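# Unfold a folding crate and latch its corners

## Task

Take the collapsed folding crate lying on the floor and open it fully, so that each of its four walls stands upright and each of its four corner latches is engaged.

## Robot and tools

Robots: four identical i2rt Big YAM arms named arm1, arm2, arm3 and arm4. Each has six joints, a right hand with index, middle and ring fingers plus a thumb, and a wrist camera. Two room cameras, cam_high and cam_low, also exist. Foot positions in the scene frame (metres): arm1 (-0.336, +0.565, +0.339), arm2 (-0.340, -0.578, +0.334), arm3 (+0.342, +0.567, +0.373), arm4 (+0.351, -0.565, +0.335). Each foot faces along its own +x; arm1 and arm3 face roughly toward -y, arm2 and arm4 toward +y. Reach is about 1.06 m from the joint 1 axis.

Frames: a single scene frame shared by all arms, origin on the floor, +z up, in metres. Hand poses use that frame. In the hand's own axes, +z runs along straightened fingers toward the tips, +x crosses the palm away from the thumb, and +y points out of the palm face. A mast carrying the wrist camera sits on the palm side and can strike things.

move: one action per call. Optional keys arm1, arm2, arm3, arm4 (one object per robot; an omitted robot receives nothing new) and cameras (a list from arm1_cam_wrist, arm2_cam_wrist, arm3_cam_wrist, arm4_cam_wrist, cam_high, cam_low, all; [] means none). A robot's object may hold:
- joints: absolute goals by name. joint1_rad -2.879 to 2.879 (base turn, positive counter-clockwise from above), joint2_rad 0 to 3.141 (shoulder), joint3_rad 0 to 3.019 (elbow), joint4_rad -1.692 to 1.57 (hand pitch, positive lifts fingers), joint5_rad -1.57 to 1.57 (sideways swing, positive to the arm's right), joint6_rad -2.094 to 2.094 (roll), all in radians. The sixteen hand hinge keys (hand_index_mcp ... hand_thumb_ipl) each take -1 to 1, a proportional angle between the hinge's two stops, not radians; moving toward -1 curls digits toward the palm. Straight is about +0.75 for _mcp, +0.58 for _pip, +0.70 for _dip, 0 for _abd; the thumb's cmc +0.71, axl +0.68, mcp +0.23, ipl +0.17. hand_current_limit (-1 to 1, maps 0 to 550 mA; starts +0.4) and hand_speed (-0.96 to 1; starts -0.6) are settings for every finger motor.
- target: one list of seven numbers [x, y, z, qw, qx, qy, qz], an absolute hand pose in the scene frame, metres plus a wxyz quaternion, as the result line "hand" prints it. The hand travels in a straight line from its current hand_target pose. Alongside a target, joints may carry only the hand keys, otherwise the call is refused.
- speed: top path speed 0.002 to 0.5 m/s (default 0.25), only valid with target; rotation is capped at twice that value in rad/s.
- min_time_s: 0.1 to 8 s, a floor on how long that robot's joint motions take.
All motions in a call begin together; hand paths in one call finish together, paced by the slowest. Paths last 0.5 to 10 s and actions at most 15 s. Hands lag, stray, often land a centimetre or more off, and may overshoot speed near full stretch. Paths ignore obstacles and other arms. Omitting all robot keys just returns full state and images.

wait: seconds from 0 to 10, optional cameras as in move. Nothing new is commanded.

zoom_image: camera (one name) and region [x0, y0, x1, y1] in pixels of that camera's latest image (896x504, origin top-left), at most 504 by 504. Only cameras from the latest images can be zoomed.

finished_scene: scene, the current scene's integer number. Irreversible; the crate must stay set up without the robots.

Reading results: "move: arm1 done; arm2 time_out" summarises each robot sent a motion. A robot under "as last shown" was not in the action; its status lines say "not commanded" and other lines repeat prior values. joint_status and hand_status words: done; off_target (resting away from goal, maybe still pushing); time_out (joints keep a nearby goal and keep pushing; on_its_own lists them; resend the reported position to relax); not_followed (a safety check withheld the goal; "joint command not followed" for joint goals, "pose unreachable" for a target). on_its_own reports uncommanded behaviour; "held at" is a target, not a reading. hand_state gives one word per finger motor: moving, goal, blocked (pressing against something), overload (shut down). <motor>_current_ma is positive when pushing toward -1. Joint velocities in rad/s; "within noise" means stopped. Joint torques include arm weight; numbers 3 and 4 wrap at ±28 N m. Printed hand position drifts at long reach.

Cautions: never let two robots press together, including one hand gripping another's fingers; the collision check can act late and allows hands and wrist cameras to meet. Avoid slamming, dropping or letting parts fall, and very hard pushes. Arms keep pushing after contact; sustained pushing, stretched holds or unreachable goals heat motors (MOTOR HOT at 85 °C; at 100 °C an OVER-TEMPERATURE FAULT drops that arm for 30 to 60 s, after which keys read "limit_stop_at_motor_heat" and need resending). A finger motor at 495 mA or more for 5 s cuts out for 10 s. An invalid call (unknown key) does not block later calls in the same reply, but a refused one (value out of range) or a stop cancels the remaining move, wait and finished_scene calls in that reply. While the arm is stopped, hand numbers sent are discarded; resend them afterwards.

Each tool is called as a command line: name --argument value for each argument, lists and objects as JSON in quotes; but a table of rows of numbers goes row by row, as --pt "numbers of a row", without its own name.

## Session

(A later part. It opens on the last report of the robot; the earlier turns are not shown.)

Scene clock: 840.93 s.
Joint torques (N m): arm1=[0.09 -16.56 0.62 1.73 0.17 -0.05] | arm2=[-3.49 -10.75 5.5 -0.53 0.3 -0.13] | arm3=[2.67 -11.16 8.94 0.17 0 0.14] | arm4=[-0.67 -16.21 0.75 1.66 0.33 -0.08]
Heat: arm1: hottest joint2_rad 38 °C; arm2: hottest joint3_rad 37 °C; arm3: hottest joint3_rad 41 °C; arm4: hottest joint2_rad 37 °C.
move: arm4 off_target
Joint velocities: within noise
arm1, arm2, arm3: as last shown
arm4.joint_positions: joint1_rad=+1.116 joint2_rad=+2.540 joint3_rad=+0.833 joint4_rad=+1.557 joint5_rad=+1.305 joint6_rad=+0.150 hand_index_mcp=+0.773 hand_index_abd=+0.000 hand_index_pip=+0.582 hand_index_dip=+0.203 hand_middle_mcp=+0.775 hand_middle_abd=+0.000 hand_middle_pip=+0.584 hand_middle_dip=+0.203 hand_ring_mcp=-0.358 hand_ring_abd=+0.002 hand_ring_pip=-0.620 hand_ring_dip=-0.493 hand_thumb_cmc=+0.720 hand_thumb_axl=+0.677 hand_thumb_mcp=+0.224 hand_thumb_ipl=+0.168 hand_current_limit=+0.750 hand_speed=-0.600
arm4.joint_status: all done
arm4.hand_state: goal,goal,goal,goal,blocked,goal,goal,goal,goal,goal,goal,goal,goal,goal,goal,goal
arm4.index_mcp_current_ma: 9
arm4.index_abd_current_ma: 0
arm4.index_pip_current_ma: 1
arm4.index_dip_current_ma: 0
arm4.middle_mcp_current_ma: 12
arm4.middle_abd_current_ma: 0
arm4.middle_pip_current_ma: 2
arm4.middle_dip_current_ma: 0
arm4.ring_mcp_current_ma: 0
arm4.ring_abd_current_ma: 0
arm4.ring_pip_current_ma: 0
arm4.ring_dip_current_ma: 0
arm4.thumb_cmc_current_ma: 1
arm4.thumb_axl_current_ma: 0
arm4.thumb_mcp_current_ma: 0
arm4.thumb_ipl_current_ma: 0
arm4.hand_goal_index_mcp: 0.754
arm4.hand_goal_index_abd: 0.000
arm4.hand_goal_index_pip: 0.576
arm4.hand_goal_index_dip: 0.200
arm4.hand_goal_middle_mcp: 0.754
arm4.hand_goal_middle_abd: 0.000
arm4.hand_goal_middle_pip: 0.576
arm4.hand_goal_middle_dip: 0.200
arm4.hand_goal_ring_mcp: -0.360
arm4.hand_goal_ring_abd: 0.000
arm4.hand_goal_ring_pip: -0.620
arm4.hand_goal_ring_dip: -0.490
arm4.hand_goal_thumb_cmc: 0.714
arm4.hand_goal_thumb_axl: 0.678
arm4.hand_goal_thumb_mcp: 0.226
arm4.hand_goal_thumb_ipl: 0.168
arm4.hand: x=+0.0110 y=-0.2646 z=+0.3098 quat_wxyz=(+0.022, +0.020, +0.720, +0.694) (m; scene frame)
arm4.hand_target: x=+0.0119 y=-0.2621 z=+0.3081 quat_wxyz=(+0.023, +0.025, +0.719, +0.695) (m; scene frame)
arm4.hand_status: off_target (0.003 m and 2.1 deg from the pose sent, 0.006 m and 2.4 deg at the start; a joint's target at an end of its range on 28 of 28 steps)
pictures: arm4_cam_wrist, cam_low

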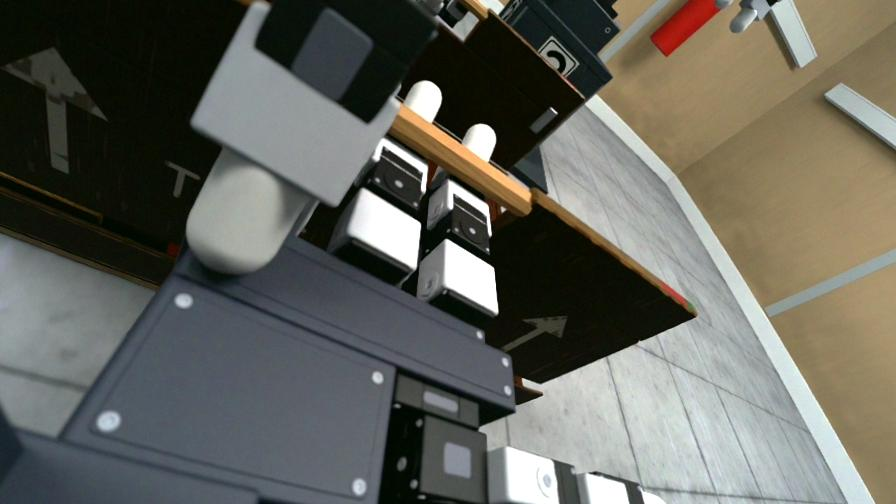

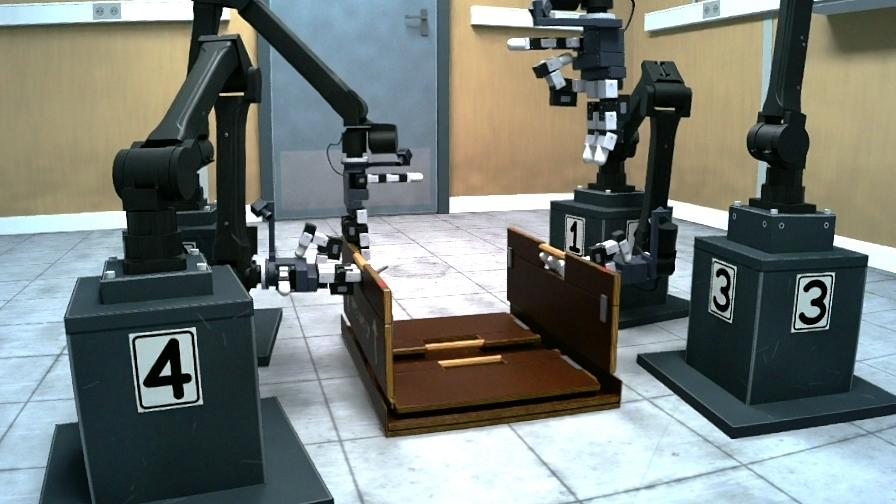

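move --arm4 '{"target": [0.012, -0.266, 0.303, 0.021, 0.021, 0.7068, 0.7068], "speed": 0.06, "joints": {"hand_index_dip": -0.05, "hand_middle_dip": -0.05}}'

move --arm4 '{"target": [0.010, -0.282, 0.300, 0.021, 0.021, 0.7068, 0.7068], "speed": 0.05}' --cameras '["cam_low", "arm4_cam_wrist"]'

zoom_image --camera "cam_low" --region '[310, 230, 410, 330]'

Scene clock: 846.77 s.
Joint torques (N m): arm1=[0.15 -16.56 0.66 1.74 0.17 -0.05] | arm2=[-3.55 -10.87 5.52 -0.53 0.3 -0.13] | arm3=[2.67 -11.16 8.94 0.16 -0.01 0.14] | arm4=[0.03 -16.09 0.68 1.65 0.34 0.01]
Heat: arm1: hottest joint2_rad 38 °C; arm2: hottest joint3_rad 36 °C; arm3: hottest joint3_rad 41 °C; arm4: hottest joint2_rad 37 °C.
move: arm4 off_target
Joint velocities: within noise
arm1, arm3: as last shown
arm2.joint_positions: joint1_rad=-0.196 joint2_rad=+1.708 joint3_rad=+0.938 joint4_rad=-0.775 joint5_rad=-0.010 joint6_rad=-0.289 hand_index_mcp=+0.728 hand_index_abd=-0.002 hand_index_pip=+0.569 hand_index_dip=+0.696 hand_middle_mcp=+0.741 hand_middle_abd=-0.001 hand_middle_pip=+0.570 hand_middle_dip=+0.696 hand_ring_mcp=+0.749 hand_ring_abd=+0.000 hand_ring_pip=+0.573 hand_ring_dip=+0.696 hand_thumb_cmc=-0.498 hand_thumb_axl=+0.677 hand_thumb_mcp=+0.224 hand_thumb_ipl=+0.168 hand_current_limit=+0.750 hand_speed=-0.600
arm2.joint_status: not commanded
arm2.hand_state: blocked,goal,goal,goal,goal,goal,goal,goal,goal,goal,goal,goal,goal,goal,goal,goal
arm2.index_mcp_current_ma: -20
arm2.index_abd_current_ma: 0
arm2.index_pip_current_ma: -2
arm2.index_dip_current_ma: 0
arm2.middle_mcp_current_ma: -6
arm2.middle_abd_current_ma: 0
arm2.middle_pip_current_ma: -2
arm2.middle_dip_current_ma: 0
arm2.ring_mcp_current_ma: -1
arm2.ring_abd_current_ma: 0
arm2.ring_pip_current_ma: 0
arm2.ring_dip_current_ma: 0
arm2.thumb_cmc_current_ma: 0
arm2.thumb_axl_current_ma: 0
arm2.thumb_mcp_current_ma: 0
arm2.thumb_ipl_current_ma: 0
arm2.hand_goal_index_mcp: 0.754
arm2.hand_goal_index_abd: 0.000
arm2.hand_goal_index_pip: 0.576
arm2.hand_goal_index_dip: 0.696
arm2.hand_goal_middle_mcp: 0.754
arm2.hand_goal_middle_abd: 0.000
arm2.hand_goal_middle_pip: 0.576
arm2.hand_goal_middle_dip: 0.696
arm2.hand_goal_ring_mcp: 0.754
arm2.hand_goal_ring_abd: 0.000
arm2.hand_goal_ring_pip: 0.576
arm2.hand_goal_ring_dip: 0.696
arm2.hand_goal_thumb_cmc: -0.500
arm2.hand_goal_thumb_axl: 0.678
arm2.hand_goal_thumb_mcp: 0.226
arm2.hand_goal_thumb_ipl: 0.168
arm2.hand: x=-0.1727 y=-0.0970 z=+0.3200 quat_wxyz=(+0.001, +0.026, +1.000, +0.014) (m; scene frame)
arm2.hand_target: x=-0.1702 y=-0.1118 z=+0.3149 quat_wxyz=(+0.000, +0.030, +1.000, +0.000) (m; scene frame)
arm2.hand_status: not commanded
arm4.joint_positions: joint1_rad=+1.116 joint2_rad=+2.552 joint3_rad=+0.838 joint4_rad=+1.557 joint5_rad=+1.314 joint6_rad=+0.150 hand_index_mcp=+0.768 hand_index_abd=-0.002 hand_index_pip=+0.582 hand_index_dip=-0.047 hand_middle_mcp=+0.772 hand_middle_abd=+0.000 hand_middle_pip=+0.583 hand_middle_dip=-0.047 hand_ring_mcp=-0.358 hand_ring_abd=+0.002 hand_ring_pip=-0.620 hand_ring_dip=-0.493 hand_thumb_cmc=+0.720 hand_thumb_axl=+0.677 hand_thumb_mcp=+0.224 hand_thumb_ipl=+0.168 hand_current_limit=+0.750 hand_speed=-0.600
arm4.joint_status: all done
arm4.hand_state: goal,goal,goal,goal,goal,goal,goal,goal,goal,goal,goal,goal,goal,goal,goal,goal
arm4.index_mcp_current_ma: 6
arm4.index_abd_current_ma: 0
arm4.index_pip_current_ma: 1
arm4.index_dip_current_ma: 0
arm4.middle_mcp_current_ma: 9
arm4.middle_abd_current_ma: 0
arm4.middle_pip_current_ma: 1
arm4.middle_dip_current_ma: 0
arm4.ring_mcp_current_ma: 0
arm4.ring_abd_current_ma: 0
arm4.ring_pip_current_ma: 0
arm4.ring_dip_current_ma: 0
arm4.thumb_cmc_current_ma: 1
arm4.thumb_axl_current_ma: 0
arm4.thumb_mcp_current_ma: 0
arm4.thumb_ipl_current_ma: 0
arm4.hand_goal_index_mcp: 0.754
arm4.hand_goal_index_abd: 0.000
arm4.hand_goal_index_pip: 0.576
arm4.hand_goal_index_dip: -0.050
arm4.hand_goal_middle_mcp: 0.754
arm4.hand_goal_middle_abd: 0.000
arm4.hand_goal_middle_pip: 0.576
arm4.hand_goal_middle_dip: -0.050
arm4.hand_goal_ring_mcp: -0.360
arm4.hand_goal_ring_abd: 0.000
arm4.hand_goal_ring_pip: -0.620
arm4.hand_goal_ring_dip: -0.490
arm4.hand_goal_thumb_cmc: 0.714
arm4.hand_goal_thumb_axl: 0.678
arm4.hand_goal_thumb_mcp: 0.226
arm4.hand_goal_thumb_ipl: 0.168
arm4.hand: x=+0.0128 y=-0.2651 z=+0.3055 quat_wxyz=(+0.027, +0.021, +0.720, +0.693) (m; scene frame)
arm4.hand_target: x=+0.0119 y=-0.2661 z=+0.3030 quat_wxyz=(+0.023, +0.025, +0.719, +0.694) (m; scene frame)
arm4.hand_status: off_target (0.003 m and 2.2 deg from the pose sent, 0.007 m and 2.1 deg at the start; a joint's target at an end of its range on 29 of 29 steps)
pictures: none

Scene clock: 847.73 s.
Joint torques (N m): arm1=[0.09 -16.44 0.66 1.74 0.17 -0.05] | arm2=[-3.49 -10.81 5.49 -0.53 0.31 -0.13] | arm3=[2.67 -11.16 8.94 0.16 0 0.14] | arm4=[2.02 -15.5 0.14 1.62 0.81 0.1]
Heat: arm1: hottest joint2_rad 38 °C; arm2: hottest joint3_rad 36 °C; arm3: hottest joint3_rad 41 °C; arm4: hottest joint2_rad 37 °C.
move: arm4 off_target
Joint velocities: within noise
arm1, arm2, arm3: as last shown
arm4.joint_positions: joint1_rad=+1.124 joint2_rad=+2.556 joint3_rad=+0.844 joint4_rad=+1.557 joint5_rad=+1.339 joint6_rad=+0.153 hand_index_mcp=+0.768 hand_index_abd=-0.016 hand_index_pip=+0.582 hand_index_dip=-0.039 hand_middle_mcp=+0.772 hand_middle_abd=+0.000 hand_middle_pip=+0.583 hand_middle_dip=-0.047 hand_ring_mcp=-0.358 hand_ring_abd=+0.002 hand_ring_pip=-0.620 hand_ring_dip=-0.493 hand_thumb_cmc=+0.720 hand_thumb_axl=+0.677 hand_thumb_mcp=+0.224 hand_thumb_ipl=+0.168 hand_current_limit=+0.750 hand_speed=-0.600
arm4.joint_status: not commanded
arm4.hand_state: goal,goal,goal,goal,goal,goal,goal,goal,goal,goal,goal,goal,goal,goal,goal,goal
arm4.index_mcp_current_ma: 6
arm4.index_abd_current_ma: -5
arm4.index_pip_current_ma: 1
arm4.index_dip_current_ma: 3
arm4.middle_mcp_current_ma: 9
arm4.middle_abd_current_ma: 0
arm4.middle_pip_current_ma: 1
arm4.middle_dip_current_ma: 0
arm4.ring_mcp_current_ma: 0
arm4.ring_abd_current_ma: 0
arm4.ring_pip_current_ma: 0
arm4.ring_dip_current_ma: 0
arm4.thumb_cmc_current_ma: 1
arm4.thumb_axl_current_ma: 0
arm4.thumb_mcp_current_ma: 0
arm4.thumb_ipl_current_ma: 0
arm4.hand_goal_index_mcp: 0.754
arm4.hand_goal_index_abd: 0.000
arm4.hand_goal_index_pip: 0.576
arm4.hand_goal_index_dip: -0.050
arm4.hand_goal_middle_mcp: 0.754
arm4.hand_goal_middle_abd: 0.000
arm4.hand_goal_middle_pip: 0.576
arm4.hand_goal_middle_dip: -0.050
arm4.hand_goal_ring_mcp: -0.360
arm4.hand_goal_ring_abd: 0.000
arm4.hand_goal_ring_pip: -0.620
arm4.hand_goal_ring_dip: -0.490
arm4.hand_goal_thumb_cmc: 0.714
arm4.hand_goal_thumb_axl: 0.678
arm4.hand_goal_thumb_mcp: 0.226
arm4.hand_goal_thumb_ipl: 0.168
arm4.hand: x=+0.0138 y=-0.2686 z=+0.3051 quat_wxyz=(+0.032, +0.029, +0.718, +0.695) (m; scene frame)
arm4.hand_target: x=+0.0101 y=-0.2817 z=+0.3002 quat_wxyz=(+0.023, +0.025, +0.718, +0.695) (m; scene frame)
arm4.hand_status: off_target (0.015 m and 2.4 deg from the pose sent, 0.018 m and 2.2 deg at the start; a joint's target at an end of its range on 29 of 29 steps)
pictures: arm4_cam_wrist, cam_low

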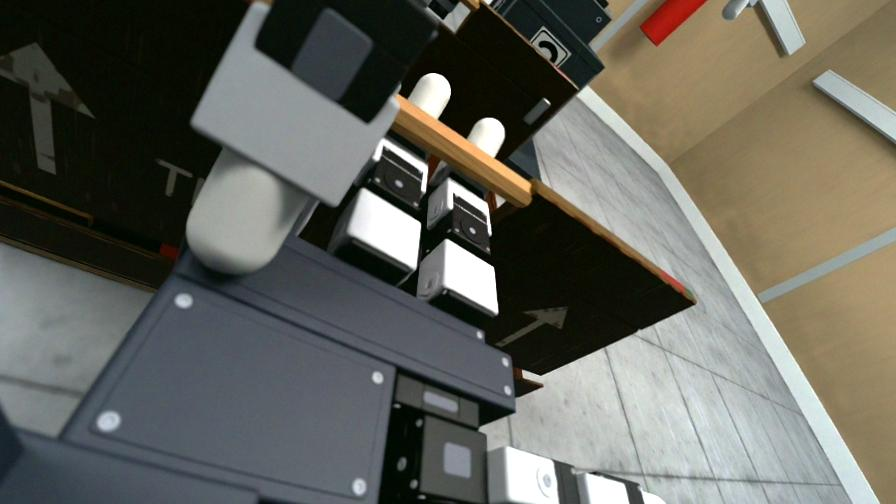

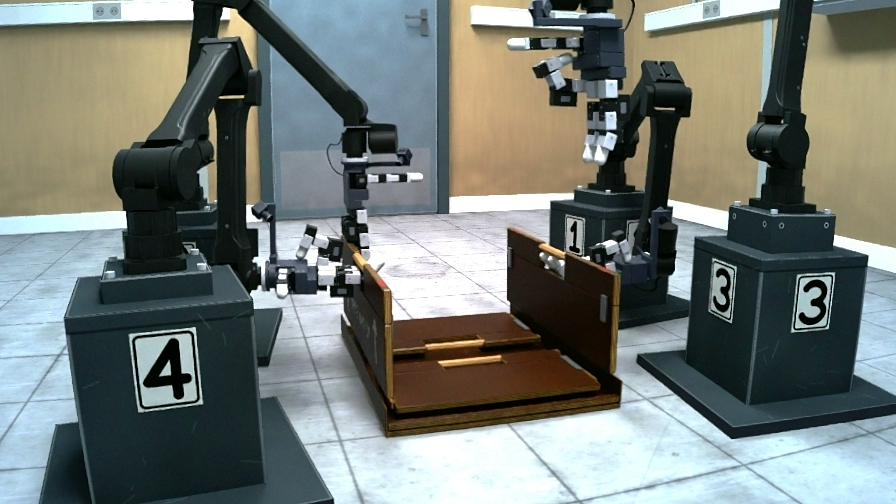

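Scaled by 5.040.

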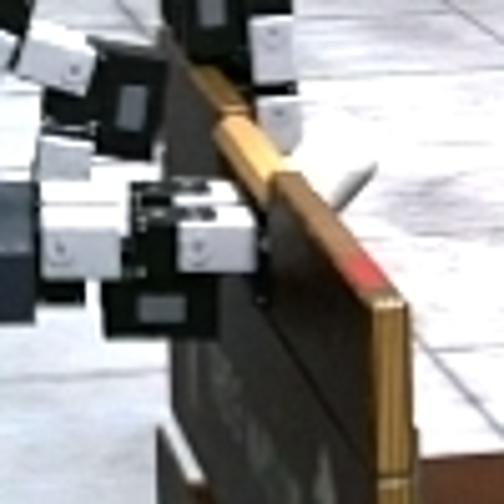

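move --arm4 '{"target": [0.010, -0.292, 0.298, 0.021, 0.021, 0.7068, 0.7068], "speed": 0.05}' --cameras '["cam_low", "cam_high"]'

zoom_image --camera "cam_low" --region '[310, 230, 410, 330]'

Scene clock: 851.20 s.
Joint torques (N m): arm1=[0.15 -16.5 0.64 1.72 0.17 -0.05] | arm2=[-3.49 -10.87 5.5 -0.53 0.3 -0.13] | arm3=[2.73 -11.16 8.96 0.17 -0.01 0.14] | arm4=[3.49 -15.15 -0.14 1.63 1.35 0.15]
Heat: arm1: hottest joint2_rad 38 °C; arm2: hottest joint3_rad 36 °C; arm3: hottest joint3_rad 41 °C; arm4: hottest joint2_rad 37 °C.
move: arm4 off_target
Joint velocities: within noise
arm1, arm2, arm3: as last shown
arm4.joint_positions: joint1_rad=+1.126 joint2_rad=+2.556 joint3_rad=+0.844 joint4_rad=+1.557 joint5_rad=+1.347 joint6_rad=+0.159 hand_index_mcp=+0.768 hand_index_abd=-0.033 hand_index_pip=+0.586 hand_index_dip=-0.027 hand_middle_mcp=+0.772 hand_middle_abd=+0.000 hand_middle_pip=+0.583 hand_middle_dip=-0.047 hand_ring_mcp=-0.358 hand_ring_abd=+0.002 hand_ring_pip=-0.620 hand_ring_dip=-0.493 hand_thumb_cmc=+0.720 hand_thumb_axl=+0.677 hand_thumb_mcp=+0.224 hand_thumb_ipl=+0.168 hand_current_limit=+0.750 hand_speed=-0.600
arm4.joint_status: not commanded
arm4.hand_state: goal,blocked,goal,blocked,goal,goal,goal,goal,goal,goal,goal,goal,goal,goal,goal,goal
arm4.index_mcp_current_ma: 6
arm4.index_abd_current_ma: -18
arm4.index_pip_current_ma: 2
arm4.index_dip_current_ma: 12
arm4.middle_mcp_current_ma: 9
arm4.middle_abd_current_ma: 0
arm4.middle_pip_current_ma: 1
arm4.middle_dip_current_ma: 0
arm4.ring_mcp_current_ma: 0
arm4.ring_abd_current_ma: 0
arm4.ring_pip_current_ma: 0
arm4.ring_dip_current_ma: 0
arm4.thumb_cmc_current_ma: 1
arm4.thumb_axl_current_ma: 0
arm4.thumb_mcp_current_ma: 0
arm4.thumb_ipl_current_ma: 0
arm4.hand_goal_index_mcp: 0.754
arm4.hand_goal_index_abd: 0.000
arm4.hand_goal_index_pip: 0.576
arm4.hand_goal_index_dip: -0.050
arm4.hand_goal_middle_mcp: 0.754
arm4.hand_goal_middle_abd: 0.000
arm4.hand_goal_middle_pip: 0.576
arm4.hand_goal_middle_dip: -0.050
arm4.hand_goal_ring_mcp: -0.360
arm4.hand_goal_ring_abd: 0.000
arm4.hand_goal_ring_pip: -0.620
arm4.hand_goal_ring_dip: -0.490
arm4.hand_goal_thumb_cmc: 0.714
arm4.hand_goal_thumb_axl: 0.678
arm4.hand_goal_thumb_mcp: 0.226
arm4.hand_goal_thumb_ipl: 0.168
arm4.hand: x=+0.0151 y=-0.2697 z=+0.3051 quat_wxyz=(+0.032, +0.033, +0.717, +0.695) (m; scene frame)
arm4.hand_target: x=+0.0106 y=-0.2908 z=+0.2983 quat_wxyz=(+0.023, +0.025, +0.717, +0.696) (m; scene frame)
arm4.hand_status: off_target (0.024 m and 2.6 deg from the pose sent, 0.025 m and 2.4 deg at the start; a joint's target at an end of its range on 29 of 29 steps)
pictures: cam_high, cam_low

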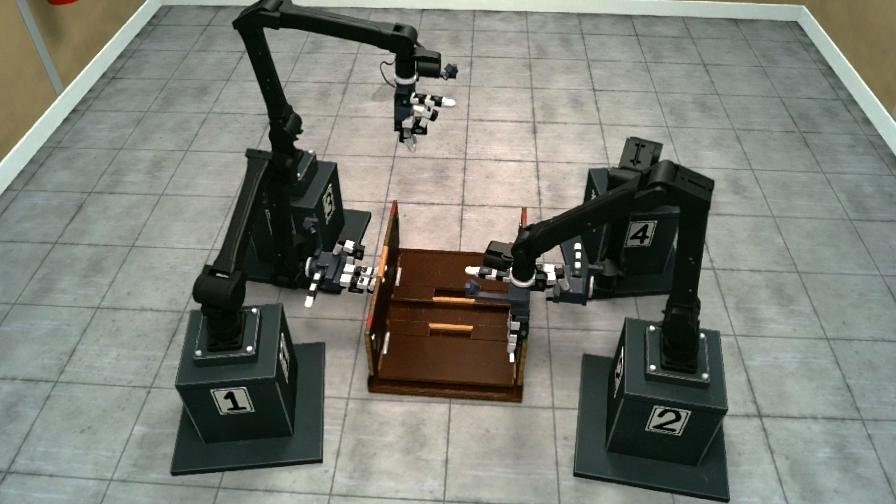

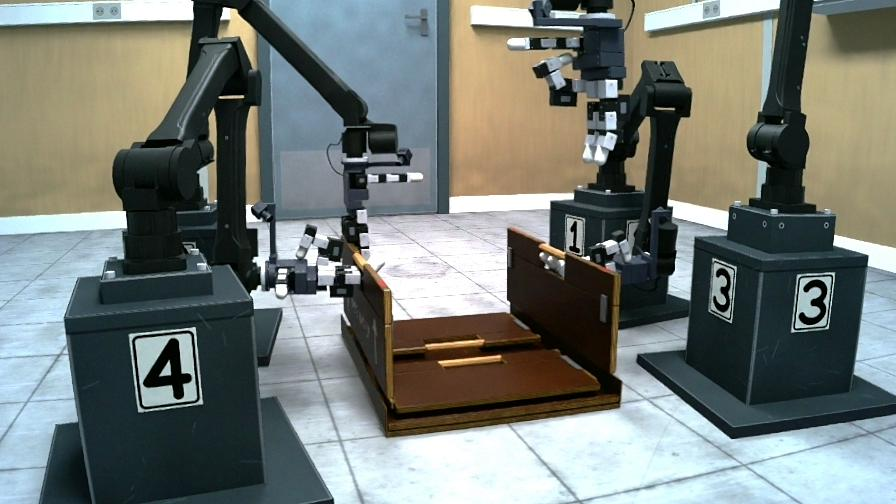

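Scaled by 5.040.

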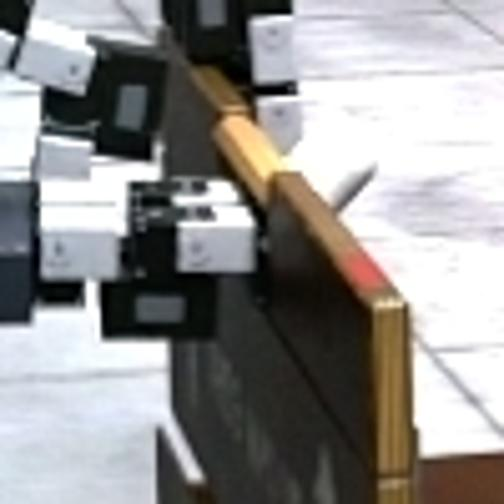

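move --arm2 '{"target": [-0.172, -0.045, 0.335, 0, 0.0297, 0.9996, 0], "speed": 0.1}'

move --arm2 '{"target": [-0.16, -0.04, 0.47, 0, 0.0297, 0.9996, 0], "speed": 0.25, "joints": {"hand_index_mcp": -0.55, "hand_index_pip": -0.3, "hand_index_dip": -0.7, "hand_middle_dip": 0.41, "hand_ring_dip": 0.41}}' --cameras '["cam_low", "cam_high"]'

Scene clock: 859.47 s.
Joint torques (N m): arm1=[0.09 -16.56 0.64 1.72 0.17 -0.04] | arm2=[-1.73 -9.93 10.99 -0.38 0.18 0.16] | arm3=[2.67 -11.22 8.95 0.17 0 0.14] | arm4=[3.66 -14.97 -0.16 1.63 1.35 0.14]
Heat: arm1: hottest joint2_rad 38 °C; arm2: hottest joint3_rad 36 °C; arm3: hottest joint3_rad 41 °C; arm4: hottest joint2_rad 37 °C.
move: arm2 off_target
Joint velocities: within noise
arm1, arm4: as last shown
arm2.joint_positions: joint1_rad=-0.163 joint2_rad=+1.771 joint3_rad=+1.076 joint4_rad=-0.895 joint5_rad=-0.006 joint6_rad=-0.262 hand_index_mcp=+0.748 hand_index_abd=-0.002 hand_index_pip=+0.573 hand_index_dip=+0.696 hand_middle_mcp=+0.749 hand_middle_abd=-0.001 hand_middle_pip=+0.572 hand_middle_dip=+0.696 hand_ring_mcp=+0.750 hand_ring_abd=+0.000 hand_ring_pip=+0.573 hand_ring_dip=+0.696 hand_thumb_cmc=-0.498 hand_thumb_axl=+0.677 hand_thumb_mcp=+0.224 hand_thumb_ipl=+0.168 hand_current_limit=+0.750 hand_speed=-0.600
arm2.joint_status: not commanded
arm2.hand_state: goal,goal,goal,goal,goal,goal,goal,goal,goal,goal,goal,goal,goal,goal,goal,goal
arm2.index_mcp_current_ma: -1
arm2.index_abd_current_ma: 0
arm2.index_pip_current_ma: 0
arm2.index_dip_current_ma: 0
arm2.middle_mcp_current_ma: -1
arm2.middle_abd_current_ma: 0
arm2.middle_pip_current_ma: -1
arm2.middle_dip_current_ma: 0
arm2.ring_mcp_current_ma: -1
arm2.ring_abd_current_ma: 0
arm2.ring_pip_current_ma: 0
arm2.ring_dip_current_ma: 0
arm2.thumb_cmc_current_ma: 0
arm2.thumb_axl_current_ma: 0
arm2.thumb_mcp_current_ma: 0
arm2.thumb_ipl_current_ma: 0
arm2.hand_goal_index_mcp: 0.754
arm2.hand_goal_index_abd: 0.000
arm2.hand_goal_index_pip: 0.576
arm2.hand_goal_index_dip: 0.696
arm2.hand_goal_middle_mcp: 0.754
arm2.hand_goal_middle_abd: 0.000
arm2.hand_goal_middle_pip: 0.576
arm2.hand_goal_middle_dip: 0.696
arm2.hand_goal_ring_mcp: 0.754
arm2.hand_goal_ring_abd: 0.000
arm2.hand_goal_ring_pip: 0.576
arm2.hand_goal_ring_dip: 0.696
arm2.hand_goal_thumb_cmc: -0.500
arm2.hand_goal_thumb_axl: 0.678
arm2.hand_goal_thumb_mcp: 0.226
arm2.hand_goal_thumb_ipl: 0.168
arm2.hand: x=-0.1762 y=-0.0630 z=+0.3293 quat_wxyz=(-0.004, +0.024, +1.000, -0.008) (m; scene frame)
arm2.hand_target: x=-0.1723 y=-0.0456 z=+0.3354 quat_wxyz=(+0.000, +0.030, +1.000, +0.000) (m; scene frame)
arm2.hand_status: off_target (0.019 m and 1.2 deg from the pose sent, 0.054 m and 1.7 deg at the start)
arm3.joint_positions: joint1_rad=+0.030 joint2_rad=+1.424 joint3_rad=+1.298 joint4_rad=-1.455 joint5_rad=+0.001 joint6_rad=-0.039 hand_index_mcp=-0.532 hand_index_abd=-0.003 hand_index_pip=-0.299 hand_index_dip=-0.699 hand_middle_mcp=+0.754 hand_middle_abd=+0.002 hand_middle_pip=+0.574 hand_middle_dip=+0.407 hand_ring_mcp=+0.754 hand_ring_abd=+0.003 hand_ring_pip=+0.574 hand_ring_dip=+0.407 hand_thumb_cmc=-0.501 hand_thumb_axl=+0.677 hand_thumb_mcp=+0.223 hand_thumb_ipl=+0.168 hand_current_limit=+0.750 hand_speed=-0.600
arm3.joint_status: not commanded
arm3.hand_state: goal,goal,goal,goal,goal,goal,goal,goal,goal,goal,goal,goal,goal,goal,goal,goal
arm3.index_mcp_current_ma: 11
arm3.index_abd_current_ma: 0
arm3.index_pip_current_ma: 0
arm3.index_dip_current_ma: 0
arm3.middle_mcp_current_ma: 0
arm3.middle_abd_current_ma: 0
arm3.middle_pip_current_ma: 0
arm3.middle_dip_current_ma: 0
arm3.ring_mcp_current_ma: 0
arm3.ring_abd_current_ma: 0
arm3.ring_pip_current_ma: 0
arm3.ring_dip_current_ma: 0
arm3.thumb_cmc_current_ma: 0
arm3.thumb_axl_current_ma: 0
arm3.thumb_mcp_current_ma: -1
arm3.thumb_ipl_current_ma: 0
arm3.hand_goal_index_mcp: -0.550
arm3.hand_goal_index_abd: 0.000
arm3.hand_goal_index_pip: -0.300
arm3.hand_goal_index_dip: -0.700
arm3.hand_goal_middle_mcp: 0.754
arm3.hand_goal_middle_abd: 0.000
arm3.hand_goal_middle_pip: 0.576
arm3.hand_goal_middle_dip: 0.410
arm3.hand_goal_ring_mcp: 0.754
arm3.hand_goal_ring_abd: 0.000
arm3.hand_goal_ring_pip: 0.576
arm3.hand_goal_ring_dip: 0.410
arm3.hand_goal_thumb_cmc: -0.500
arm3.hand_goal_thumb_axl: 0.678
arm3.hand_goal_thumb_mcp: 0.226
arm3.hand_goal_thumb_ipl: 0.168
arm3.hand: x=+0.2759 y=+0.0775 z=+0.5968 quat_wxyz=(+0.000, +1.000, -0.027, +0.001) (m; scene frame)
arm3.hand_target: x=+0.2799 y=+0.0800 z=+0.5999 quat_wxyz=(+0.000, +1.000, -0.030, +0.000) (m; scene frame)
arm3.hand_status: not commanded
arm4.hand: x=+0.0150 y=-0.2699 z=+0.3050 quat_wxyz=(+0.032, +0.033, +0.717, +0.695) (m; scene frame)
arm4.hand_target: x=+0.0105 y=-0.2910 z=+0.2983 quat_wxyz=(+0.023, +0.024, +0.717, +0.696) (m; scene frame)
pictures: none

Scene clock: 860.93 s.
Joint torques (N m): arm1=[0.15 -16.5 0.64 1.73 0.17 -0.04] | arm2=[-3.08 -10.34 12.77 -0.32 0.18 -0.09] | arm3=[2.67 -11.11 8.95 0.17 0 0.14] | arm4=[3.43 -15.27 -0.14 1.57 1.35 0.14]
Heat: arm1: hottest joint2_rad 38 °C; arm2: hottest joint3_rad 37 °C; arm3: hottest joint3_rad 41 °C; arm4: hottest joint2_rad 37 °C.
move: arm2 off_target
Joint velocities: within noise
arm1, arm3, arm4: as last shown
arm2.joint_positions: joint1_rad=-0.169 joint2_rad=+1.631 joint3_rad=+1.272 joint4_rad=-1.244 joint5_rad=-0.006 joint6_rad=-0.262 hand_index_mcp=-0.529 hand_index_abd=-0.002 hand_index_pip=-0.296 hand_index_dip=-0.697 hand_middle_mcp=+0.749 hand_middle_abd=-0.001 hand_middle_pip=+0.573 hand_middle_dip=+0.413 hand_ring_mcp=+0.750 hand_ring_abd=+0.000 hand_ring_pip=+0.573 hand_ring_dip=+0.413 hand_thumb_cmc=-0.498 hand_thumb_axl=+0.677 hand_thumb_mcp=+0.224 hand_thumb_ipl=+0.168 hand_current_limit=+0.750 hand_speed=-0.600
arm2.joint_status: hand_index_mcp off_target (ended at -0.529, target -0.550); the others done
arm2.hand_state: blocked,goal,goal,goal,goal,goal,goal,goal,goal,goal,goal,goal,goal,goal,goal,goal
arm2.index_mcp_current_ma: 14
arm2.index_abd_current_ma: 0
arm2.index_pip_current_ma: 1
arm2.index_dip_current_ma: 0
arm2.middle_mcp_current_ma: -1
arm2.middle_abd_current_ma: 0
arm2.middle_pip_current_ma: -1
arm2.middle_dip_current_ma: 0
arm2.ring_mcp_current_ma: -1
arm2.ring_abd_current_ma: 0
arm2.ring_pip_current_ma: 0
arm2.ring_dip_current_ma: 0
arm2.thumb_cmc_current_ma: 0
arm2.thumb_axl_current_ma: 0
arm2.thumb_mcp_current_ma: 0
arm2.thumb_ipl_current_ma: 0
arm2.hand_goal_index_mcp: -0.550
arm2.hand_goal_index_abd: 0.000
arm2.hand_goal_index_pip: -0.300
arm2.hand_goal_index_dip: -0.700
arm2.hand_goal_middle_mcp: 0.754
arm2.hand_goal_middle_abd: 0.000
arm2.hand_goal_middle_pip: 0.576
arm2.hand_goal_middle_dip: 0.410
arm2.hand_goal_ring_mcp: 0.754
arm2.hand_goal_ring_abd: 0.000
arm2.hand_goal_ring_pip: 0.576
arm2.hand_goal_ring_dip: 0.410
arm2.hand_goal_thumb_cmc: -0.500
arm2.hand_goal_thumb_axl: 0.678
arm2.hand_goal_thumb_mcp: 0.226
arm2.hand_goal_thumb_ipl: 0.168
arm2.hand: x=-0.1706 y=-0.0548 z=+0.4551 quat_wxyz=(-0.006, +0.027, +1.000, -0.014) (m; scene frame)
arm2.hand_target: x=-0.1603 y=-0.0408 z=+0.4702 quat_wxyz=(+0.000, +0.030, +1.000, +0.000) (m; scene frame)
arm2.hand_status: off_target (0.024 m and 1.7 deg from the pose sent, 0.144 m and 1.2 deg at the start)
pictures: cam_high, cam_low

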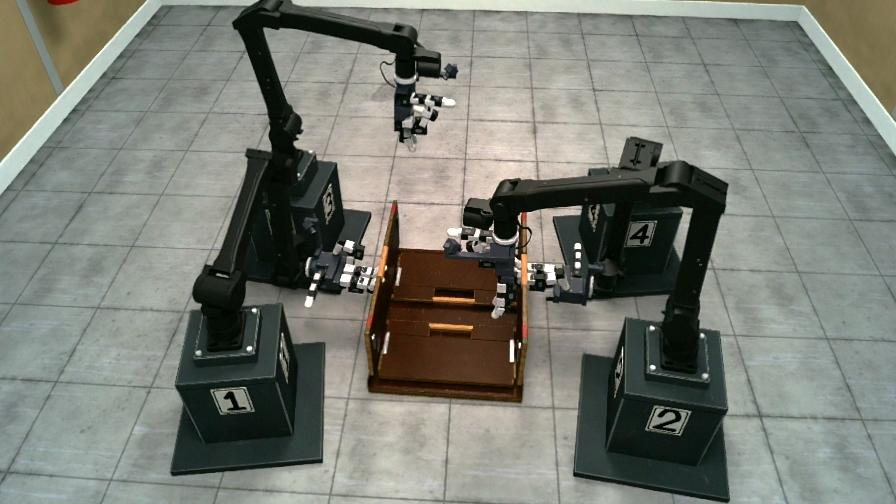

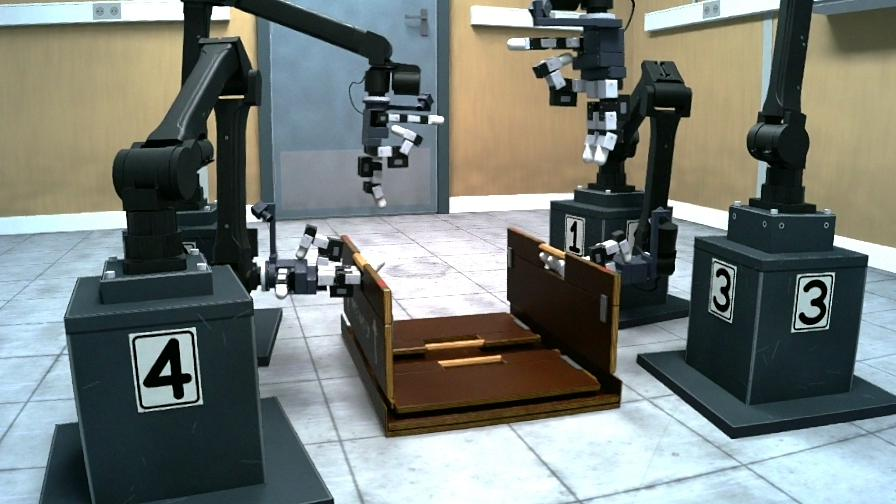

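move --arm2 '{"target": [0.09, -0.03, 0.42, 0, 0.7278, 0.6858, 0], "speed": 0.3}'

move --arm2 '{"target": [0.09, -0.03, 0.26, 0, 0.7278, 0.6858, 0], "speed": 0.2}' --cameras '["cam_low", "cam_high", "arm2_cam_wrist"]'

zoom_image --camera "cam_low" --region '[390, 250, 550, 400]'

zoom_image --camera "cam_high" --region '[380, 210, 540, 370]'

Scene clock: 869.03 s.
Joint torques (N m): arm1=[0.15 -16.56 0.65 1.7 0.17 -0.05] | arm2=[-2.67 -15.85 13.74 -0.44 0.38 0.16] | arm3=[2.61 -11.11 8.94 0.16 -0.01 0.14] | arm4=[3.6 -15.15 -0.18 1.61 1.35 0.15]
Heat: arm1: hottest joint2_rad 38 °C; arm2: hottest joint3_rad 39 °C; arm3: hottest joint3_rad 41 °C; arm4: hottest joint2_rad 37 °C.
move: arm2 off_target
Joint velocities: within noise
arm1, arm3, arm4: as last shown
arm2.joint_positions: joint1_rad=-0.392 joint2_rad=+2.157 joint3_rad=+1.947 joint4_rad=-1.383 joint5_rad=-0.006 joint6_rad=+1.069 hand_index_mcp=-0.529 hand_index_abd=-0.002 hand_index_pip=-0.296 hand_index_dip=-0.697 hand_middle_mcp=+0.749 hand_middle_abd=-0.001 hand_middle_pip=+0.573 hand_middle_dip=+0.413 hand_ring_mcp=+0.750 hand_ring_abd=+0.000 hand_ring_pip=+0.573 hand_ring_dip=+0.413 hand_thumb_cmc=-0.498 hand_thumb_axl=+0.677 hand_thumb_mcp=+0.224 hand_thumb_ipl=+0.168 hand_current_limit=+0.750 hand_speed=-0.600
arm2.joint_status: not commanded
arm2.hand_state: blocked,goal,goal,goal,goal,goal,goal,goal,goal,goal,goal,goal,goal,goal,goal,goal
arm2.index_mcp_current_ma: 14
arm2.index_abd_current_ma: 0
arm2.index_pip_current_ma: 1
arm2.index_dip_current_ma: 0
arm2.middle_mcp_current_ma: -1
arm2.middle_abd_current_ma: 0
arm2.middle_pip_current_ma: -1
arm2.middle_dip_current_ma: 0
arm2.ring_mcp_current_ma: -1
arm2.ring_abd_current_ma: 0
arm2.ring_pip_current_ma: 0
arm2.ring_dip_current_ma: 0
arm2.thumb_cmc_current_ma: 0
arm2.thumb_axl_current_ma: 0
arm2.thumb_mcp_current_ma: 0
arm2.thumb_ipl_current_ma: 0
arm2.hand_goal_index_mcp: -0.550
arm2.hand_goal_index_abd: 0.000
arm2.hand_goal_index_pip: -0.300
arm2.hand_goal_index_dip: -0.700
arm2.hand_goal_middle_mcp: 0.754
arm2.hand_goal_middle_abd: 0.000
arm2.hand_goal_middle_pip: 0.576
arm2.hand_goal_middle_dip: 0.410
arm2.hand_goal_ring_mcp: 0.754
arm2.hand_goal_ring_abd: 0.000
arm2.hand_goal_ring_pip: 0.576
arm2.hand_goal_ring_dip: 0.410
arm2.hand_goal_thumb_cmc: -0.500
arm2.hand_goal_thumb_axl: 0.678
arm2.hand_goal_thumb_mcp: 0.226
arm2.hand_goal_thumb_ipl: 0.168
arm2.hand: x=+0.0796 y=-0.0405 z=+0.4162 quat_wxyz=(+0.001, +0.720, +0.694, -0.010) (m; scene frame)
arm2.hand_target: x=+0.0895 y=-0.0306 z=+0.4199 quat_wxyz=(+0.000, +0.728, +0.686, +0.001) (m; scene frame)
arm2.hand_status: off_target (0.015 m and 1.7 deg from the pose sent, 0.264 m and 90.3 deg at the start)
pictures: none

Scene clock: 870.67 s.
Joint torques (N m): arm1=[0.15 -16.56 0.62 1.74 0.17 -0.05] | arm2=[-2.61 -16.91 8.55 0.32 0.39 0.15] | arm3=[2.67 -11.16 8.94 0.16 0 0.14] | arm4=[3.31 -15.27 -0.18 1.63 1.34 0.14]
Heat: arm1: hottest joint2_rad 38 °C; arm2: hottest joint3_rad 39 °C; arm3: hottest joint3_rad 41 °C; arm4: hottest joint2_rad 37 °C.
move: arm2 off_target
Joint velocities: within noise
arm1.joint_positions: joint1_rad=+1.202 joint2_rad=+2.622 joint3_rad=+0.887 joint4_rad=+1.557 joint5_rad=+1.424 joint6_rad=+0.157 hand_index_mcp=+0.795 hand_index_abd=+0.033 hand_index_pip=+0.606 hand_index_dip=+0.002 hand_middle_mcp=+0.798 hand_middle_abd=-0.001 hand_middle_pip=+0.594 hand_middle_dip=-0.036 hand_ring_mcp=-0.358 hand_ring_abd=+0.001 hand_ring_pip=-0.620 hand_ring_dip=-0.488 hand_thumb_cmc=+0.722 hand_thumb_axl=+0.677 hand_thumb_mcp=+0.226 hand_thumb_ipl=+0.168 hand_current_limit=+0.750 hand_speed=-0.600
arm1.joint_status: not commanded
arm1.hand_state: blocked,blocked,blocked,blocked,blocked,goal,goal,goal,goal,goal,goal,goal,goal,goal,goal,goal
arm1.index_mcp_current_ma: 34
arm1.index_abd_current_ma: 16
arm1.index_pip_current_ma: 16
arm1.index_dip_current_ma: 48
arm1.middle_mcp_current_ma: 38
arm1.middle_abd_current_ma: 0
arm1.middle_pip_current_ma: 6
arm1.middle_dip_current_ma: 4
arm1.ring_mcp_current_ma: 0
arm1.ring_abd_current_ma: 0
arm1.ring_pip_current_ma: 0
arm1.ring_dip_current_ma: 0
arm1.thumb_cmc_current_ma: 1
arm1.thumb_axl_current_ma: 0
arm1.thumb_mcp_current_ma: 0
arm1.thumb_ipl_current_ma: 0
arm1.hand_goal_index_mcp: 0.754
arm1.hand_goal_index_abd: 0.000
arm1.hand_goal_index_pip: 0.576
arm1.hand_goal_index_dip: -0.050
arm1.hand_goal_middle_mcp: 0.754
arm1.hand_goal_middle_abd: 0.000
arm1.hand_goal_middle_pip: 0.576
arm1.hand_goal_middle_dip: -0.050
arm1.hand_goal_ring_mcp: -0.360
arm1.hand_goal_ring_abd: 0.000
arm1.hand_goal_ring_pip: -0.620
arm1.hand_goal_ring_dip: -0.490
arm1.hand_goal_thumb_cmc: 0.714
arm1.hand_goal_thumb_axl: 0.678
arm1.hand_goal_thumb_mcp: 0.226
arm1.hand_goal_thumb_ipl: 0.168
arm1.hand: x=+0.0192 y=+0.3106 z=+0.2908 quat_wxyz=(+0.697, +0.716, -0.016, -0.026) (m; scene frame)
arm1.hand_target: x=+0.0180 y=+0.3081 z=+0.2880 quat_wxyz=(+0.698, +0.716, -0.023, -0.022) (m; scene frame)
arm1.hand_status: not commanded
arm2.joint_positions: joint1_rad=-0.392 joint2_rad=+2.329 joint3_rad=+1.853 joint4_rad=-1.089 joint5_rad=-0.006 joint6_rad=+1.071 hand_index_mcp=-0.530 hand_index_abd=-0.002 hand_index_pip=-0.296 hand_index_dip=-0.698 hand_middle_mcp=+0.749 hand_middle_abd=-0.001 hand_middle_pip=+0.573 hand_middle_dip=+0.413 hand_ring_mcp=+0.750 hand_ring_abd=+0.000 hand_ring_pip=+0.573 hand_ring_dip=+0.413 hand_thumb_cmc=-0.498 hand_thumb_axl=+0.677 hand_thumb_mcp=+0.224 hand_thumb_ipl=+0.168 hand_current_limit=+0.750 hand_speed=-0.600
arm2.joint_status: not commanded
arm2.hand_state: blocked,goal,goal,goal,goal,goal,goal,goal,goal,goal,goal,goal,goal,goal,goal,goal
arm2.index_mcp_current_ma: 13
arm2.index_abd_current_ma: 0
arm2.index_pip_current_ma: 1
arm2.index_dip_current_ma: 0
arm2.middle_mcp_current_ma: -1
arm2.middle_abd_current_ma: 0
arm2.middle_pip_current_ma: 0
arm2.middle_dip_current_ma: 0
arm2.ring_mcp_current_ma: -1
arm2.ring_abd_current_ma: 0
arm2.ring_pip_current_ma: 0
arm2.ring_dip_current_ma: 0
arm2.thumb_cmc_current_ma: 0
arm2.thumb_axl_current_ma: 0
arm2.thumb_mcp_current_ma: 0
arm2.thumb_ipl_current_ma: 0
arm2.hand_goal_index_mcp: -0.550
arm2.hand_goal_index_abd: 0.000
arm2.hand_goal_index_pip: -0.300
arm2.hand_goal_index_dip: -0.700
arm2.hand_goal_middle_mcp: 0.754
arm2.hand_goal_middle_abd: 0.000
arm2.hand_goal_middle_pip: 0.576
arm2.hand_goal_middle_dip: 0.410
arm2.hand_goal_ring_mcp: 0.754
arm2.hand_goal_ring_abd: 0.000
arm2.hand_goal_ring_pip: 0.576
arm2.hand_goal_ring_dip: 0.410
arm2.hand_goal_thumb_cmc: -0.500
arm2.hand_goal_thumb_axl: 0.678
arm2.hand_goal_thumb_mcp: 0.226
arm2.hand_goal_thumb_ipl: 0.168
arm2.hand: x=+0.0887 y=-0.0260 z=+0.2717 quat_wxyz=(-0.003, +0.721, +0.693, +0.004) (m; scene frame)
arm2.hand_target: x=+0.0898 y=-0.0301 z=+0.2602 quat_wxyz=(+0.000, +0.728, +0.686, +0.000) (m; scene frame)
arm2.hand_status: off_target (0.012 m and 1.3 deg from the pose sent, 0.157 m and 1.7 deg at the start)
arm3, arm4: as last shown
pictures: arm2_cam_wrist, cam_high, cam_low

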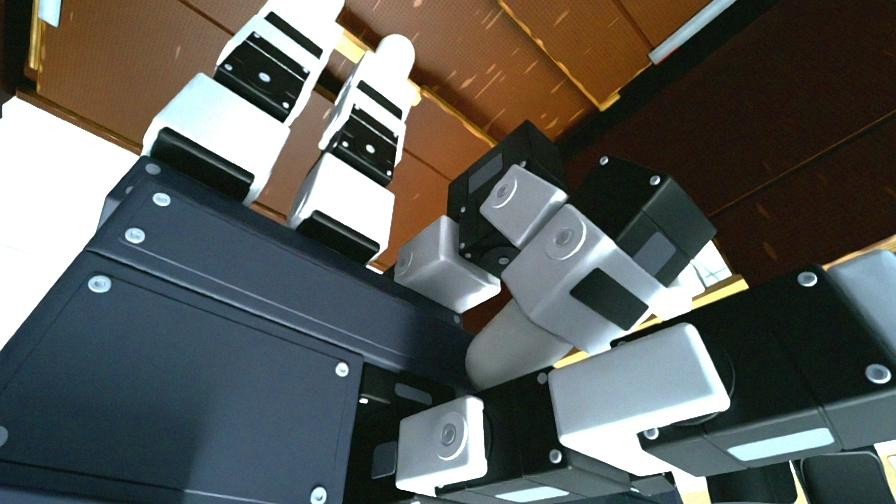

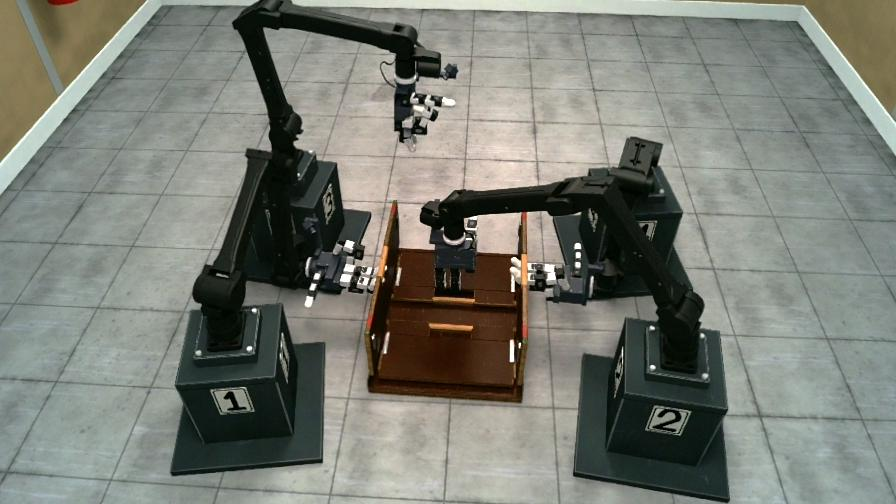

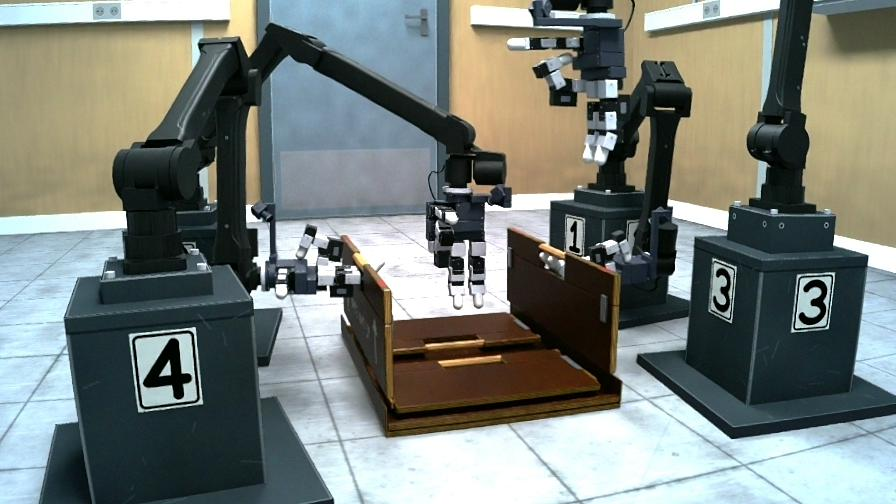

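Scaled by 3.150.

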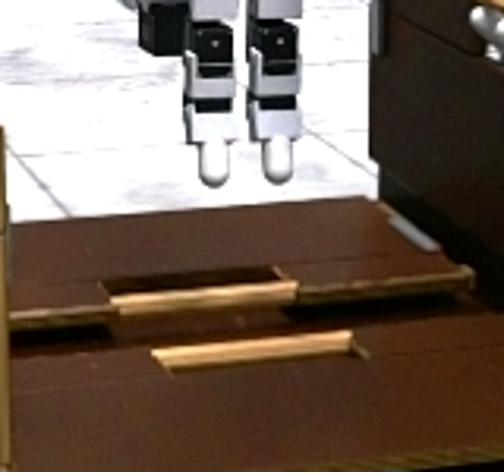

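Scaled by 3.150.

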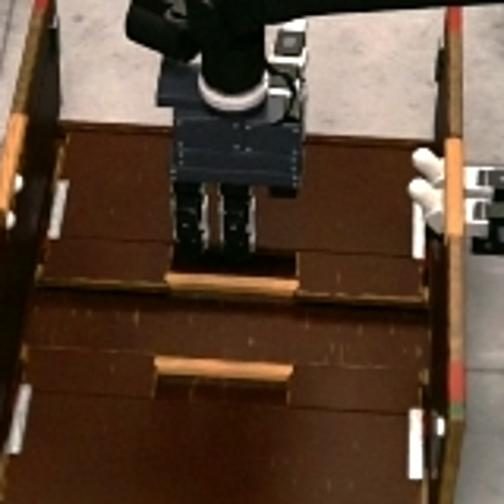

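move --arm2 '{"target": [0.088, -0.041, 0.165, 0, 0.7278, 0.6858, 0], "speed": 0.15, "joints": {"hand_middle_dip": 0.2, "hand_ring_dip": 0.2}}' --cameras '["cam_low", "cam_high"]'

zoom_image --camera "cam_low" --region '[390, 250, 550, 400]'

zoom_image --camera "cam_high" --region '[380, 210, 540, 370]'

Scene clock: 880.13 s.
Joint torques (N m): arm1=[0.21 -16.56 0.64 1.73 0.17 -0.05] | arm2=[-3.08 -16.85 7.8 0.32 0.39 0.1] | arm3=[2.67 -11.11 8.94 0.16 -0.01 0.14] | arm4=[3.6 -15.09 -0.17 1.61 1.35 0.15]
Heat: arm1: hottest joint2_rad 38 °C; arm2: hottest joint3_rad 38 °C; arm3: hottest joint3_rad 41 °C; arm4: hottest joint2_rad 37 °C.
move: arm2 off_target
Joint velocities: within noise
arm1, arm3, arm4: as last shown
arm2.joint_positions: joint1_rad=-0.392 joint2_rad=+2.452 joint3_rad=+1.805 joint4_rad=-0.918 joint5_rad=-0.006 joint6_rad=+1.071 hand_index_mcp=-0.530 hand_index_abd=-0.002 hand_index_pip=-0.296 hand_index_dip=-0.698 hand_middle_mcp=+0.749 hand_middle_abd=-0.001 hand_middle_pip=+0.573 hand_middle_dip=+0.203 hand_ring_mcp=+0.750 hand_ring_abd=+0.000 hand_ring_pip=+0.573 hand_ring_dip=+0.203 hand_thumb_cmc=-0.498 hand_thumb_axl=+0.677 hand_thumb_mcp=+0.224 hand_thumb_ipl=+0.168 hand_current_limit=+0.750 hand_speed=-0.600
arm2.joint_status: all done
arm2.hand_state: blocked,goal,goal,goal,goal,goal,goal,goal,goal,goal,goal,goal,goal,goal,goal,goal
arm2.index_mcp_current_ma: 13
arm2.index_abd_current_ma: 0
arm2.index_pip_current_ma: 1
arm2.index_dip_current_ma: 0
arm2.middle_mcp_current_ma: -1
arm2.middle_abd_current_ma: 0
arm2.middle_pip_current_ma: 0
arm2.middle_dip_current_ma: 1
arm2.ring_mcp_current_ma: -1
arm2.ring_abd_current_ma: 0
arm2.ring_pip_current_ma: 0
arm2.ring_dip_current_ma: 1
arm2.thumb_cmc_current_ma: 0
arm2.thumb_axl_current_ma: 0
arm2.thumb_mcp_current_ma: 0
arm2.thumb_ipl_current_ma: 0
arm2.hand_goal_index_mcp: -0.550
arm2.hand_goal_index_abd: 0.000
arm2.hand_goal_index_pip: -0.300
arm2.hand_goal_index_dip: -0.700
arm2.hand_goal_middle_mcp: 0.754
arm2.hand_goal_middle_abd: 0.000
arm2.hand_goal_middle_pip: 0.576
arm2.hand_goal_middle_dip: 0.200
arm2.hand_goal_ring_mcp: 0.754
arm2.hand_goal_ring_abd: 0.000
arm2.hand_goal_ring_pip: 0.576
arm2.hand_goal_ring_dip: 0.200
arm2.hand_goal_thumb_cmc: -0.500
arm2.hand_goal_thumb_axl: 0.678
arm2.hand_goal_thumb_mcp: 0.226
arm2.hand_goal_thumb_ipl: 0.168
arm2.hand: x=+0.0842 y=-0.0339 z=+0.1765 quat_wxyz=(-0.003, +0.721, +0.693, +0.004) (m; scene frame)
arm2.hand_target: x=+0.0877 y=-0.0411 z=+0.1652 quat_wxyz=(+0.000, +0.728, +0.686, +0.000) (m; scene frame)
arm2.hand_status: off_target (0.014 m and 1.3 deg from the pose sent, 0.108 m and 1.3 deg at the start)
arm3.hand_target: x=+0.2799 y=+0.0800 z=+0.5998 quat_wxyz=(+0.000, +1.000, -0.030, +0.000) (m; scene frame)
pictures: cam_high, cam_low

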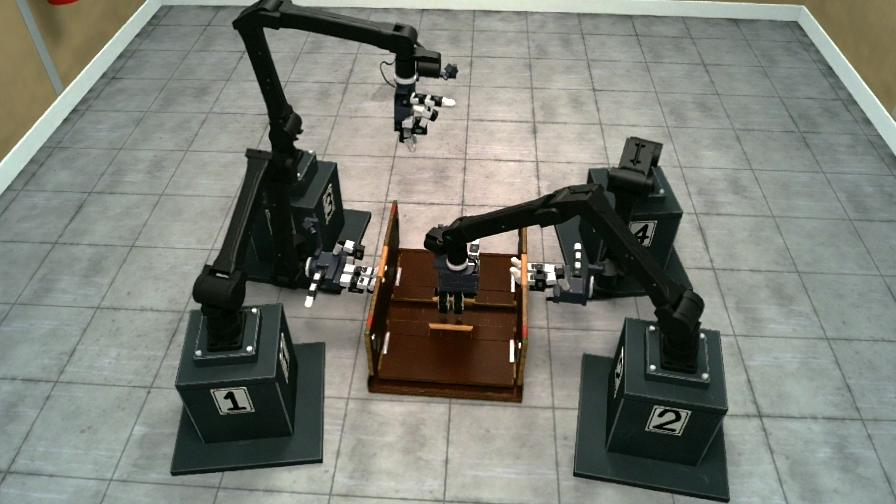

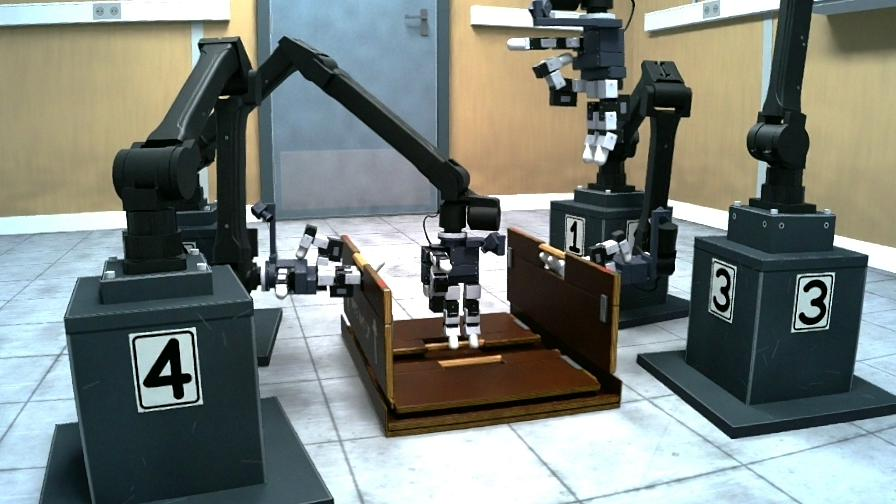

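Scaled by 3.150.

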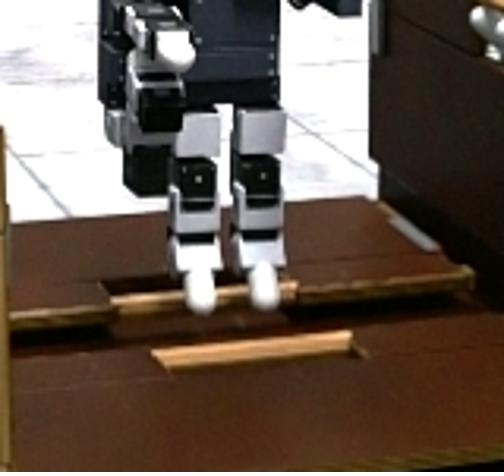

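Scaled by 3.150.

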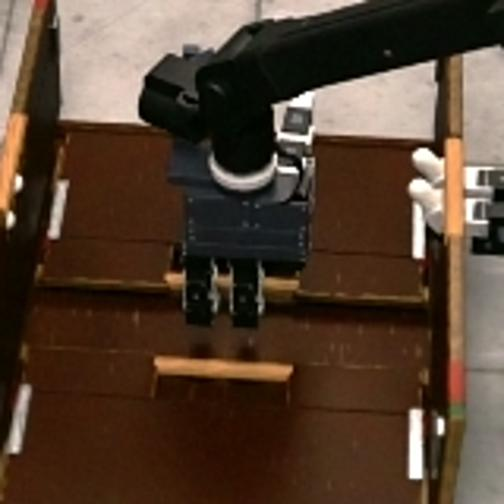

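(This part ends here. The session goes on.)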